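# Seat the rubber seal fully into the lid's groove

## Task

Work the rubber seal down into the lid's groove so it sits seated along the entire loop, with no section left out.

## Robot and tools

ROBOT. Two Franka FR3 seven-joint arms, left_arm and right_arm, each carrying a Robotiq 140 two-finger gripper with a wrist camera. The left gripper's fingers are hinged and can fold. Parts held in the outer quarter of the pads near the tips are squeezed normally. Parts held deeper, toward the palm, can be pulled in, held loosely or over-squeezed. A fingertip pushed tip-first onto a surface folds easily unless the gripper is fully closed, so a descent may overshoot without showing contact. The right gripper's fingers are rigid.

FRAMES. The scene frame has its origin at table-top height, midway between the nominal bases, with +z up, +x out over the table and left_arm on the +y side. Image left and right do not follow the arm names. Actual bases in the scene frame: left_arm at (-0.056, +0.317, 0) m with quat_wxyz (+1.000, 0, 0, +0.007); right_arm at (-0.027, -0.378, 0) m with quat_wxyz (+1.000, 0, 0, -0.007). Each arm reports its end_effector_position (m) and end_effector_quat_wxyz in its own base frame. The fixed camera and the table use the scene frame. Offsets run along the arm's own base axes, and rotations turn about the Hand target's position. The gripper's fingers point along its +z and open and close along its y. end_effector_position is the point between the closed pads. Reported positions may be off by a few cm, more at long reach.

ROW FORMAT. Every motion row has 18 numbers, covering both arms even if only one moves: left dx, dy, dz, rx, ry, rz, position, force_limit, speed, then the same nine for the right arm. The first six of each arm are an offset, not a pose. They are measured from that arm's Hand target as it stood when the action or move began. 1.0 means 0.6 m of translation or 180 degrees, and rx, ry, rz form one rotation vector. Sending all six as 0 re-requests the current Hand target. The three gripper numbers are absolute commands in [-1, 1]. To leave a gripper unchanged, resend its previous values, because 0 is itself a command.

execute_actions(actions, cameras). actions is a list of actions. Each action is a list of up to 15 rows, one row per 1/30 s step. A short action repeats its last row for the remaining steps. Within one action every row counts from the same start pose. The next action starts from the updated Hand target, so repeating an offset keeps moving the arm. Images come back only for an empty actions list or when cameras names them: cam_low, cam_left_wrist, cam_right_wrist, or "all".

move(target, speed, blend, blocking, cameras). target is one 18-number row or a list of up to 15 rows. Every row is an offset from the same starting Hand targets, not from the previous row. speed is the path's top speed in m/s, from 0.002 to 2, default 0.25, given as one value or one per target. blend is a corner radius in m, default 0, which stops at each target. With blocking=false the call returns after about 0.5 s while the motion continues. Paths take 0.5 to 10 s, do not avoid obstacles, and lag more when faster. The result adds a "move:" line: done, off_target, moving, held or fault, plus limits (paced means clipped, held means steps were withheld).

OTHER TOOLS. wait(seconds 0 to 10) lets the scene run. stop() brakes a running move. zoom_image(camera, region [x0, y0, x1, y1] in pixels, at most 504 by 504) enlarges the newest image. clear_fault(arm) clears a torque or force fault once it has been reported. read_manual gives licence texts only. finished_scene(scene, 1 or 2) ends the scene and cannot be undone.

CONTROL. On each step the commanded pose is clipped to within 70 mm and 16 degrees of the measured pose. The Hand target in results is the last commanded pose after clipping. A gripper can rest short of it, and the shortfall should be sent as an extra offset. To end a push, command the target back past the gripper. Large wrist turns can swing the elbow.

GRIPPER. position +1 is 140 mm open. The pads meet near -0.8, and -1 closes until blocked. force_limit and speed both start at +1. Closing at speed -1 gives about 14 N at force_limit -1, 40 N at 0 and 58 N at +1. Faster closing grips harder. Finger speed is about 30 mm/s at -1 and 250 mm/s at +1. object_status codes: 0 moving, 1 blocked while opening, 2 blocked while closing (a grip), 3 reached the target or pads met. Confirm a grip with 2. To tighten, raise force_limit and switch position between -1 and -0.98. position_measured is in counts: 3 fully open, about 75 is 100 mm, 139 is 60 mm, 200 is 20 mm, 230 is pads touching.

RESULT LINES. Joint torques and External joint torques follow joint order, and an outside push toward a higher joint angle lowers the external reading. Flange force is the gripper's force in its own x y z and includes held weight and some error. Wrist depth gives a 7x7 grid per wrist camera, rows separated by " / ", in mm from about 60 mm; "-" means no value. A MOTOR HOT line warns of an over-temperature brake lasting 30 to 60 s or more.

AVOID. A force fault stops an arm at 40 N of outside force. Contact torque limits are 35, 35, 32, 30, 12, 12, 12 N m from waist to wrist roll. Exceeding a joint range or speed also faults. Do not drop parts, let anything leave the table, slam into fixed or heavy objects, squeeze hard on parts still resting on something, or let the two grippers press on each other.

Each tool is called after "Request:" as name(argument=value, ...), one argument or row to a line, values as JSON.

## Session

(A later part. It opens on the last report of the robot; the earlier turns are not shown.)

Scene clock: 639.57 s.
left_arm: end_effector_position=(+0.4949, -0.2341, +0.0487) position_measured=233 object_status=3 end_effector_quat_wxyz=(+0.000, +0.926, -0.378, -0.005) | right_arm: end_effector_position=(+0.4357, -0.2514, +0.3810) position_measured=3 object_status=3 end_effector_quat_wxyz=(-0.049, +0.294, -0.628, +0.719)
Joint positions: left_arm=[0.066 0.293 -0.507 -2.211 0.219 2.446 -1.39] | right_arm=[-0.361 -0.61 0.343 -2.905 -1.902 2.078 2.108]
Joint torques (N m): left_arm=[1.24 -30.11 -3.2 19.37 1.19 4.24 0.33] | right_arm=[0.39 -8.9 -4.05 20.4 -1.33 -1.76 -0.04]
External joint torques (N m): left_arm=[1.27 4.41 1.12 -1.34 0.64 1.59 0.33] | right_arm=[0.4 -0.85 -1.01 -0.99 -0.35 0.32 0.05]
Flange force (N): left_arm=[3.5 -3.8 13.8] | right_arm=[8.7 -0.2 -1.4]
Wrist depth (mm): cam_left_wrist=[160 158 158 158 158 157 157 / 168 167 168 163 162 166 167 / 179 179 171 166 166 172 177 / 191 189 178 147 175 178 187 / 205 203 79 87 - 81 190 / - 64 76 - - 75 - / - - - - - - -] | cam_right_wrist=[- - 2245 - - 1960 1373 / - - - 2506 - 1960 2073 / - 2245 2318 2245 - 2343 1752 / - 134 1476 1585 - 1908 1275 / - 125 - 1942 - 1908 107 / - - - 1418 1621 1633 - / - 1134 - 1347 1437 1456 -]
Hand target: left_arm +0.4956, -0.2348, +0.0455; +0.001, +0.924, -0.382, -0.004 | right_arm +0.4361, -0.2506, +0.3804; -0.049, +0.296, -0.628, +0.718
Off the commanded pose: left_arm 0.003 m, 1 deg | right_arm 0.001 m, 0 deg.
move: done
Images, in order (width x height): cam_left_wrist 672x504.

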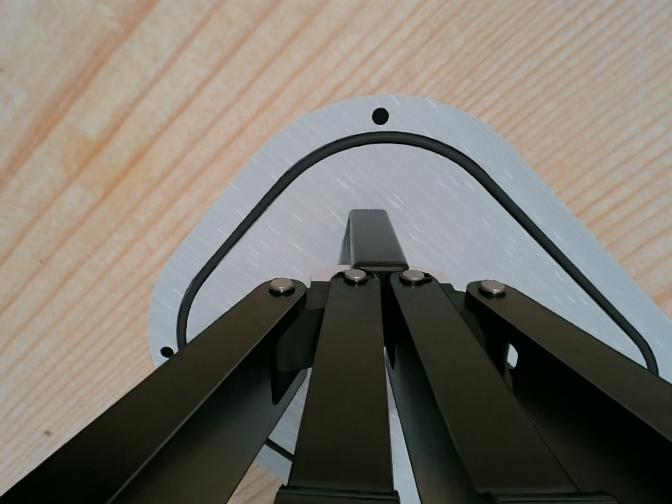

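Request:
move(
  target=[
    [0,0,0.018,0,0,0,-1,-0.7,0,0,0,0,0,0,0,1,1,1],
    [-0.127,-0.088,0.018,0,0,0,-1,-0.7,0,0,0,0,0,0,0,1,1,1],
    [-0.127,-0.088,0.0006,0,0,0,-1,-0.7,0,0,0,0,0,0,0,1,1,1],
  ],
  speed=[0.08,0.2,0.025],
  blend=[0.003,0.003,0],
)

Request:
move(
  target=[
    [0,0,0.018,0,0,0,-1,-0.7,0,0,0,0,0,0,0,1,1,1],
    [0.0083,0.0667,0.018,0,0,0,-1,-0.7,0,0,0,0,0,0,0,1,1,1],
    [0.0083,0.0667,0,0,0,0,-1,-0.7,0,0,0,0,0,0,0,1,1,1],
  ],
  speed=[0.08,0.2,0.025],
  blend=[0.003,0.003,0],
)

Request:
move(
  target=[
    [0,0,0.018,0,0,0,-1,-0.7,0,0,0,0,0,0,0,1,1,1],
    [-0.0917,-0.074,0.018,0,0,0,-1,-0.7,0,0,0,0,0,0,0,1,1,1],
    [-0.0917,-0.074,0,0,0,0,-1,-0.7,0,0,0,0,0,0,0,1,1,1],
  ],
  speed=[0.08,0.2,0.025],
  blend=[0.003,0.003,0],
)

Scene clock: 641.87 s.
left_arm: end_effector_position=(+0.4187, -0.2872, +0.0489) position_measured=233 object_status=3 end_effector_quat_wxyz=(+0.000, +0.923, -0.386, -0.005) | right_arm: end_effector_position=(+0.4357, -0.2514, +0.3810) position_measured=3 object_status=3 end_effector_quat_wxyz=(-0.049, +0.294, -0.628, +0.719)
Joint positions: left_arm=[-0.017 0.191 -0.574 -2.356 0.17 2.5 -1.5] | right_arm=[-0.361 -0.61 0.343 -2.905 -1.902 2.078 2.108]
Joint velocities: left_arm=[0.001 0.001 -0.001 -0.001 -0.001 0.001 -0.005] | right_arm=[-0.001 0 0 0.001 0 0.001 0.004]
Joint torques (N m): left_arm=[0.61 -24.71 -1.58 18.58 1.03 4.41 -0.24] | right_arm=[0.3 -8.89 -4.04 20.36 -1.33 -1.76 -0.01]
External joint torques (N m): left_arm=[0.67 4.96 1.48 -1.45 0.51 1.78 -0.24] | right_arm=[0.33 -0.73 -0.98 -1.07 -0.36 0.34 0.07]
Flange force (N): left_arm=[8.0 -2.5 19.3] | right_arm=[8.3 0.2 -1.1]
Wrist depth (mm): cam_left_wrist=[159 157 158 158 158 157 158 / 157 159 157 165 168 167 167 / 167 167 166 167 178 178 177 / 182 176 178 130 177 190 189 / 192 193 79 87 - 82 200 / - 64 76 - - 75 64 / - - - - - - -] | cam_right_wrist=[2343 2729 1925 - 2478 1658 1356 / 2177 2661 - 2694 2395 1767 1796 / - 1874 2113 - - 2200 1658 / - 135 1711 1978 - 1925 1400 / - 126 1400 1551 - 2093 107 / - 1211 1283 1507 1724 1711 - / - 1147 1225 - - 1437 -]
Hand target: left_arm +0.4194, -0.2876, +0.0459; +0.001, +0.924, -0.382, -0.004 | right_arm +0.4361, -0.2506, +0.3804; -0.049, +0.296, -0.628, +0.718
Off the commanded pose: left_arm 0.003 m, 0 deg | right_arm 0.001 m, 0 deg.
move: done

Scene clock: 643.17 s.
left_arm: end_effector_position=(+0.4239, -0.2474, +0.0484) position_measured=233 object_status=3 end_effector_quat_wxyz=(+0.000, +0.926, -0.377, -0.005) | right_arm: end_effector_position=(+0.4357, -0.2514, +0.3810) position_measured=3 object_status=3 end_effector_quat_wxyz=(-0.049, +0.294, -0.628, +0.719)
Joint positions: left_arm=[0.052 0.143 -0.57 -2.416 0.13 2.523 -1.417] | right_arm=[-0.361 -0.61 0.343 -2.905 -1.902 2.078 2.108]
Joint velocities: left_arm=[0 0 0.001 -0.002 0.002 0.001 0.005] | right_arm=[within noise]
Joint torques (N m): left_arm=[1.32 -24.87 -1.37 18.81 0.97 3.94 0.33] | right_arm=[0.33 -8.91 -4.05 20.4 -1.35 -1.76 -0.05]
External joint torques (N m): left_arm=[1.27 3.29 0.76 -1.08 0.47 1.3 0.33] | right_arm=[0.31 -0.74 -1.05 -1.07 -0.37 0.33 0.03]
Flange force (N): left_arm=[3.5 -3.6 12.6] | right_arm=[8.6 0.1 -1.0]
Wrist depth (mm): cam_left_wrist=[157 149 148 149 158 157 157 / 158 158 156 156 164 167 166 / 167 167 167 166 166 175 178 / 181 178 177 147 175 177 189 / 193 189 79 87 - 81 201 / - 64 76 - - 75 64 / - - - - - - -] | cam_right_wrist=[- 2293 - - - - 1447 / 1842 2134 - - - - 1858 / - - 2200 - 3534 2953 1621 / - 135 1752 1585 2073 150 111 / - 135 1585 - - 1978 107 / - 1291 1322 - - 2034 - / - 1153 1211 - 1562 1487 -]
Hand target: left_arm +0.4244, -0.2475, +0.0459; +0.001, +0.924, -0.382, -0.004 | right_arm +0.4361, -0.2506, +0.3804; -0.049, +0.296, -0.628, +0.718
Off the commanded pose: left_arm 0.003 m, 1 deg | right_arm 0.001 m, 0 deg.
move: done

Scene clock: 645.00 s.
left_arm: end_effector_position=(+0.3693, -0.2924, +0.0488) position_measured=233 object_status=3 end_effector_quat_wxyz=(+0.000, +0.923, -0.386, -0.003) | right_arm: end_effector_position=(+0.4357, -0.2514, +0.3810) position_measured=3 object_status=3 end_effector_quat_wxyz=(-0.049, +0.294, -0.628, +0.719)
Joint positions: left_arm=[-0.02 0.087 -0.64 -2.486 0.089 2.548 -1.51] | right_arm=[-0.361 -0.61 0.343 -2.905 -1.902 2.078 2.108]
Joint velocities: left_arm=[-0.001 0 0 0.001 0 0.001 -0.005] | right_arm=[within noise]
Joint torques (N m): left_arm=[1.1 -21.47 -0.24 18.07 0.96 3.65 -0.2] | right_arm=[0.3 -8.87 -4.11 20.41 -1.36 -1.75 -0.04]
External joint torques (N m): left_arm=[1.12 3.61 1.19 -1.42 0.47 1.02 -0.2] | right_arm=[0.31 -0.68 -1.06 -1.01 -0.39 0.34 0.04]
Flange force (N): left_arm=[7.0 -2.6 16.1] | right_arm=[8.3 0.1 -0.6]
Wrist depth (mm): cam_left_wrist=[148 149 157 159 158 158 158 / 158 158 159 166 167 168 167 / 168 167 167 168 178 178 178 / 182 179 179 147 185 189 189 / 192 189 79 87 - 82 201 / - 64 76 - - 75 64 / - - - - - - -] | cam_right_wrist=[2200 - - - - - 1409 / 1633 2269 - 2506 - - 1796 / 1811 1551 1752 - - 2245 1597 / - 135 1752 2156 1960 2015 1400 / - 117 - - - 2073 107 / - - - - 1978 1724 - / - 1083 - 1261 - 1497 -]
Hand target: left_arm +0.3693, -0.2919, +0.0459; +0.001, +0.924, -0.382, -0.004 | right_arm +0.4361, -0.2506, +0.3804; -0.049, +0.296, -0.628, +0.718
Off the commanded pose: left_arm 0.003 m, 0 deg | right_arm 0.001 m, 0 deg.
move: done

Request:
move(
  target=[
    [0,0,0.018,0,0,0,-1,-0.7,0,0,0,0,0,0,0,1,1,1],
    [-0.0935,0.0477,0.018,0,0,0,-1,-0.7,0,0,0,0,0,0,0,1,1,1],
    [-0.0935,0.0477,0.0003,0,0,0,-1,-0.7,0,0,0,0,0,0,0,1,1,1],
  ],
  speed=[0.08,0.2,0.025],
  blend=[0.003,0.003,0],
)

Request:
move(
  target=[
    [0,0,0.018,0,0,0,-1,-0.7,0,0,0,0,0,0,0,1,1,1],
    [-0.017,0.0923,0.018,0,0,0,-1,-0.7,0,0,0,0,0,0,0,1,1,1],
    [-0.017,0.0923,0,0,0,0,-1,-0.7,0,0,0,0,0,0,0,1,1,1],
  ],
  speed=[0.08,0.2,0.025],
  blend=[0.003,0.003,0],
)

Request:
move(
  target=[
    [0,0,0.018,0,0,0,-1,-0.7,0,0,0,0,0,0,0,1,1,1],
    [0.0057,0.0848,0.018,0,0,0,-1,-0.7,0,0,0,0,0,0,0,1,1,1],
    [0.0057,0.0848,0,0,0,0,-1,-0.7,0,0,0,0,0,0,0,1,1,1],
  ],
  speed=[0.08,0.2,0.025],
  blend=[0.003,0.003,0],
)

Request:
move(
  target=[
    [0,0,0.018,0,0,0,-1,-0.7,0,0,0,0,0,0,0,1,1,1],
    [0.0652,-0.0883,0.018,0,0,0,-1,-0.7,0,0,0,0,0,0,0,1,1,1],
    [0.0652,-0.0883,0,0,0,0,-1,-0.7,0,0,0,0,0,0,0,1,1,1],
  ],
  speed=[0.08,0.2,0.025],
  blend=[0.003,0.003,0],
)

Scene clock: 647.00 s.
left_arm: end_effector_position=(+0.3133, -0.2632, +0.0483) position_measured=233 object_status=3 end_effector_quat_wxyz=(+0.000, +0.926, -0.378, -0.004) | right_arm: end_effector_position=(+0.4357, -0.2514, +0.3810) position_measured=3 object_status=3 end_effector_quat_wxyz=(-0.049, +0.294, -0.628, +0.719)
Joint positions: left_arm=[-0.063 -0.104 -0.654 -2.685 -0.126 2.591 -1.402] | right_arm=[-0.361 -0.61 0.343 -2.905 -1.902 2.078 2.108]
Joint velocities: left_arm=[0.001 0 -0.001 -0.001 0 0 0.007] | right_arm=[within noise]
Joint torques (N m): left_arm=[1.27 -15.88 1.88 17.22 0.61 3.91 0.36] | right_arm=[0.28 -8.9 -4.05 20.37 -1.35 -1.75 -0.06]
External joint torques (N m): left_arm=[1.25 2.98 0.38 -1.45 0.16 1.28 0.36] | right_arm=[0.27 -0.75 -1.03 -1.07 -0.38 0.34 0.02]
Flange force (N): left_arm=[5.4 -3.6 15.7] | right_arm=[8.6 0.0 -1.0]
Wrist depth (mm): cam_left_wrist=[149 148 148 149 158 158 158 / 158 158 157 157 166 168 166 / 168 167 167 167 173 177 178 / 182 179 179 131 187 190 189 / 193 189 79 87 - 82 200 / - 64 76 - - 75 64 / - - - - - - -] | cam_right_wrist=[- 2245 2200 2449 - 1609 1418 / - 2293 - - - - 1738 / - - 1633 - - 2269 1752 / 1347 134 1645 - 2836 150 1418 / - 135 1752 - - 1874 107 / - 1171 1447 - - 1621 112 / - 1159 1184 - - 1507 -]
Hand target: left_arm +0.3132, -0.2633, +0.0461; +0.001, +0.924, -0.382, -0.004 | right_arm +0.4361, -0.2506, +0.3804; -0.049, +0.296, -0.628, +0.718
Off the commanded pose: left_arm 0.002 m, 1 deg | right_arm 0.001 m, 0 deg.
move: done

Scene clock: 648.67 s.
left_arm: end_effector_position=(+0.3034, -0.2072, +0.0480) position_measured=233 object_status=3 end_effector_quat_wxyz=(+0.001, +0.926, -0.377, -0.004) | right_arm: end_effector_position=(+0.4357, -0.2514, +0.3810) position_measured=3 object_status=3 end_effector_quat_wxyz=(-0.049, +0.294, -0.628, +0.719)
Joint positions: left_arm=[-0.107 -0.224 -0.536 -2.812 -0.228 2.599 -1.234] | right_arm=[-0.361 -0.61 0.343 -2.905 -1.902 2.078 2.108]
Joint velocities: left_arm=[-0.001 0.001 0.001 -0.001 0.002 0.001 0.005] | right_arm=[within noise]
Joint torques (N m): left_arm=[-0.16 -13.58 1.84 17 0.31 3.92 0.38] | right_arm=[0.34 -8.91 -4.01 20.36 -1.33 -1.76 -0.08]
External joint torques (N m): left_arm=[-0.15 2.83 -0.45 -1.29 -0.12 1.27 0.38] | right_arm=[0.31 -0.67 -1.01 -1.12 -0.35 0.33 0.01]
Flange force (N): left_arm=[4.1 -1.2 14.9] | right_arm=[8.4 0.2 -1.1]
Wrist depth (mm): cam_left_wrist=[149 148 149 148 148 155 159 / 157 158 157 157 157 167 168 / 167 167 167 167 167 179 178 / 192 176 178 147 188 190 190 / 206 202 79 87 - 81 200 / - 64 76 - - 75 64 / - - - - - - -] | cam_right_wrist=[- 2177 - 2113 - - 1427 / 1858 2395 2222 - - - 1796 / 2034 - 1796 - - 2222 1842 / - 135 1658 2073 - 1942 1339 / - 116 - 1891 1796 1891 107 / - - - 1331 - 1562 112 / - - - 1331 1466 1409 -]
Hand target: left_arm +0.3030, -0.2079, +0.0461; +0.001, +0.924, -0.382, -0.004 | right_arm +0.4361, -0.2506, +0.3804; -0.049, +0.296, -0.628, +0.718
Off the commanded pose: left_arm 0.002 m, 1 deg | right_arm 0.001 m, 0 deg.
move: done

Scene clock: 650.27 s.
left_arm: end_effector_position=(+0.3054, -0.1571, +0.0480) position_measured=233 object_status=3 end_effector_quat_wxyz=(+0.001, +0.926, -0.377, -0.006) | right_arm: end_effector_position=(+0.4357, -0.2514, +0.3810) position_measured=3 object_status=3 end_effector_quat_wxyz=(-0.049, +0.294, -0.628, +0.719)
Joint positions: left_arm=[-0.107 -0.286 -0.419 -2.883 -0.232 2.597 -1.107] | right_arm=[-0.361 -0.61 0.343 -2.905 -1.902 2.078 2.108]
Joint velocities: left_arm=[0 0.001 0 0.001 0.001 -0.001 0.008] | right_arm=[within noise]
Joint torques (N m): left_arm=[0.84 -12.03 2.09 16.9 0.69 4.5 0.42] | right_arm=[0.35 -8.93 -4.05 20.41 -1.34 -1.76 -0.05]
External joint torques (N m): left_arm=[0.84 3.15 0.02 -1.33 0.26 1.87 0.42] | right_arm=[0.35 -0.81 -1.02 -0.97 -0.37 0.33 0.03]
Flange force (N): left_arm=[6.6 -5.5 20.0] | right_arm=[8.6 -0.2 -1.1]
Wrist depth (mm): cam_left_wrist=[- 148 148 148 148 148 157 / 169 157 157 157 157 156 168 / 179 177 167 166 167 178 178 / 191 190 188 131 188 191 191 / 204 202 79 87 - 81 201 / - 64 76 - - 75 64 / - - - - - - -] | cam_right_wrist=[2053 - - - - 1842 1437 / 1811 2073 - - - 2293 1796 / - - 1908 - 2536 2293 1658 / - 135 1738 - 2369 1978 1418 / - 125 - - - 2015 107 / - - - - - 1633 112 / - 1111 1211 1253 1364 1418 -]
Hand target: left_arm +0.3065, -0.1571, +0.0461; +0.001, +0.924, -0.382, -0.004 | right_arm +0.4361, -0.2506, +0.3804; -0.049, +0.296, -0.628, +0.718
Off the commanded pose: left_arm 0.002 m, 1 deg | right_arm 0.001 m, 0 deg.
move: done

Scene clock: 652.13 s.
left_arm: end_effector_position=(+0.3438, -0.2100, +0.0476) position_measured=233 object_status=3 end_effector_quat_wxyz=(+0.001, +0.923, -0.386, -0.006) | right_arm: end_effector_position=(+0.4357, -0.2514, +0.3810) position_measured=3 object_status=3 end_effector_quat_wxyz=(-0.049, +0.294, -0.628, +0.719)
Joint positions: left_arm=[-0.057 -0.109 -0.506 -2.702 -0.11 2.593 -1.245] | right_arm=[-0.361 -0.61 0.343 -2.905 -1.902 2.078 2.108]
Joint velocities: left_arm=[0.001 0.001 0 -0.001 0.001 0 -0.007] | right_arm=[within noise]
Joint torques (N m): left_arm=[2.05 -17.43 1.31 18.05 0.89 4.12 -0.18] | right_arm=[0.32 -8.88 -4.02 20.38 -1.34 -1.76 -0.04]
External joint torques (N m): left_arm=[2.09 2.94 0.14 -0.59 0.45 1.49 -0.18] | right_arm=[0.32 -0.78 -0.99 -1.05 -0.37 0.33 0.05]
Flange force (N): left_arm=[8.9 -5.0 17.2] | right_arm=[8.6 0.0 -1.2]
Wrist depth (mm): cam_left_wrist=[148 148 148 147 147 148 157 / 156 157 157 156 156 156 167 / 166 167 166 166 166 167 177 / 178 178 177 147 175 190 190 / 204 204 79 87 - 81 200 / - 64 76 - - 75 64 / - - - - - - -] | cam_right_wrist=[2200 2694 - - 1697 2395 1382 / - - - 2015 1925 - 1858 / - - - 2293 2536 2177 1597 / - 135 1364 - - 150 1364 / - 135 1456 - - 1827 107 / - 1225 - 1306 - 1671 112 / - 1427 1275 1268 - 1497 -]
Hand target: left_arm +0.3456, -0.2100, +0.0461; +0.001, +0.924, -0.382, -0.004 | right_arm +0.4361, -0.2506, +0.3804; -0.049, +0.296, -0.628, +0.718
Off the commanded pose: left_arm 0.002 m, 0 deg | right_arm 0.001 m, 0 deg.
move: done

Request:
move(
  target=[
    [0,0,0.05,0,0,0,-1,-0.7,0,0,0,0,0,0,0,1,1,1],
    [0,0.05,0.2,0,0,0,-1,-0.7,0,0,0,0,0,0,0,1,1,1],
  ],
  speed=[0.15,0.25],
  blend=[0.01,0],
)

Request:
finished_scene(
  scene=2,
)

Scene clock: 653.93 s.
left_arm: end_effector_position=(+0.3463, -0.1811, +0.1658) position_measured=233 object_status=3 end_effector_quat_wxyz=(+0.003, +0.926, -0.377, -0.003) | right_arm: end_effector_position=(+0.4357, -0.2514, +0.3810) position_measured=3 object_status=3 end_effector_quat_wxyz=(-0.049, +0.294, -0.628, +0.719)
Joint positions: left_arm=[-0.105 -0.434 -0.371 -2.636 -0.199 2.213 -1.12] | right_arm=[-0.361 -0.61 0.343 -2.905 -1.902 2.078 2.108]
Joint velocities: left_arm=[0 0.001 0.001 0 0 -0.003 0.005] | right_arm=[within noise]
Joint torques (N m): left_arm=[0.29 -15.42 3.53 22.36 0.94 2.41 0.37] | right_arm=[0.29 -8.93 -4.08 20.39 -1.33 -1.75 -0.08]
External joint torques (N m): left_arm=[0.37 -0.61 0.16 -0.7 0.27 -0.24 0.36] | right_arm=[0.32 -0.8 -1.02 -1.04 -0.35 0.34 0]
Flange force (N): left_arm=[-4.3 -0.2 -0.9] | right_arm=[8.7 -0.2 -1.2]
Wrist depth (mm): cam_left_wrist=[261 251 253 257 252 265 264 / 279 266 268 268 270 279 280 / 297 297 284 283 285 298 296 / 315 315 314 130 314 317 317 / 336 331 79 87 - 82 334 / - 64 76 - - 75 64 / - - - - - - -] | cam_right_wrist=[- - - - - - 1456 / - - - - - - 1908 / - 1891 - - - 2536 1529 / - 135 1711 - - 149 117 / - 135 - - - 1891 107 / - 1391 - 1621 1356 1633 112 / - 1204 1306 - 1427 1487 -]
Hand target: left_arm +0.3456, -0.1800, +0.1661; +0.001, +0.924, -0.382, -0.004 | right_arm +0.4361, -0.2506, +0.3804; -0.049, +0.296, -0.628, +0.718
Off the commanded pose: left_arm 0.001 m, 1 deg | right_arm 0.001 m, 0 deg.
move: done

The scene is finished: the task was done.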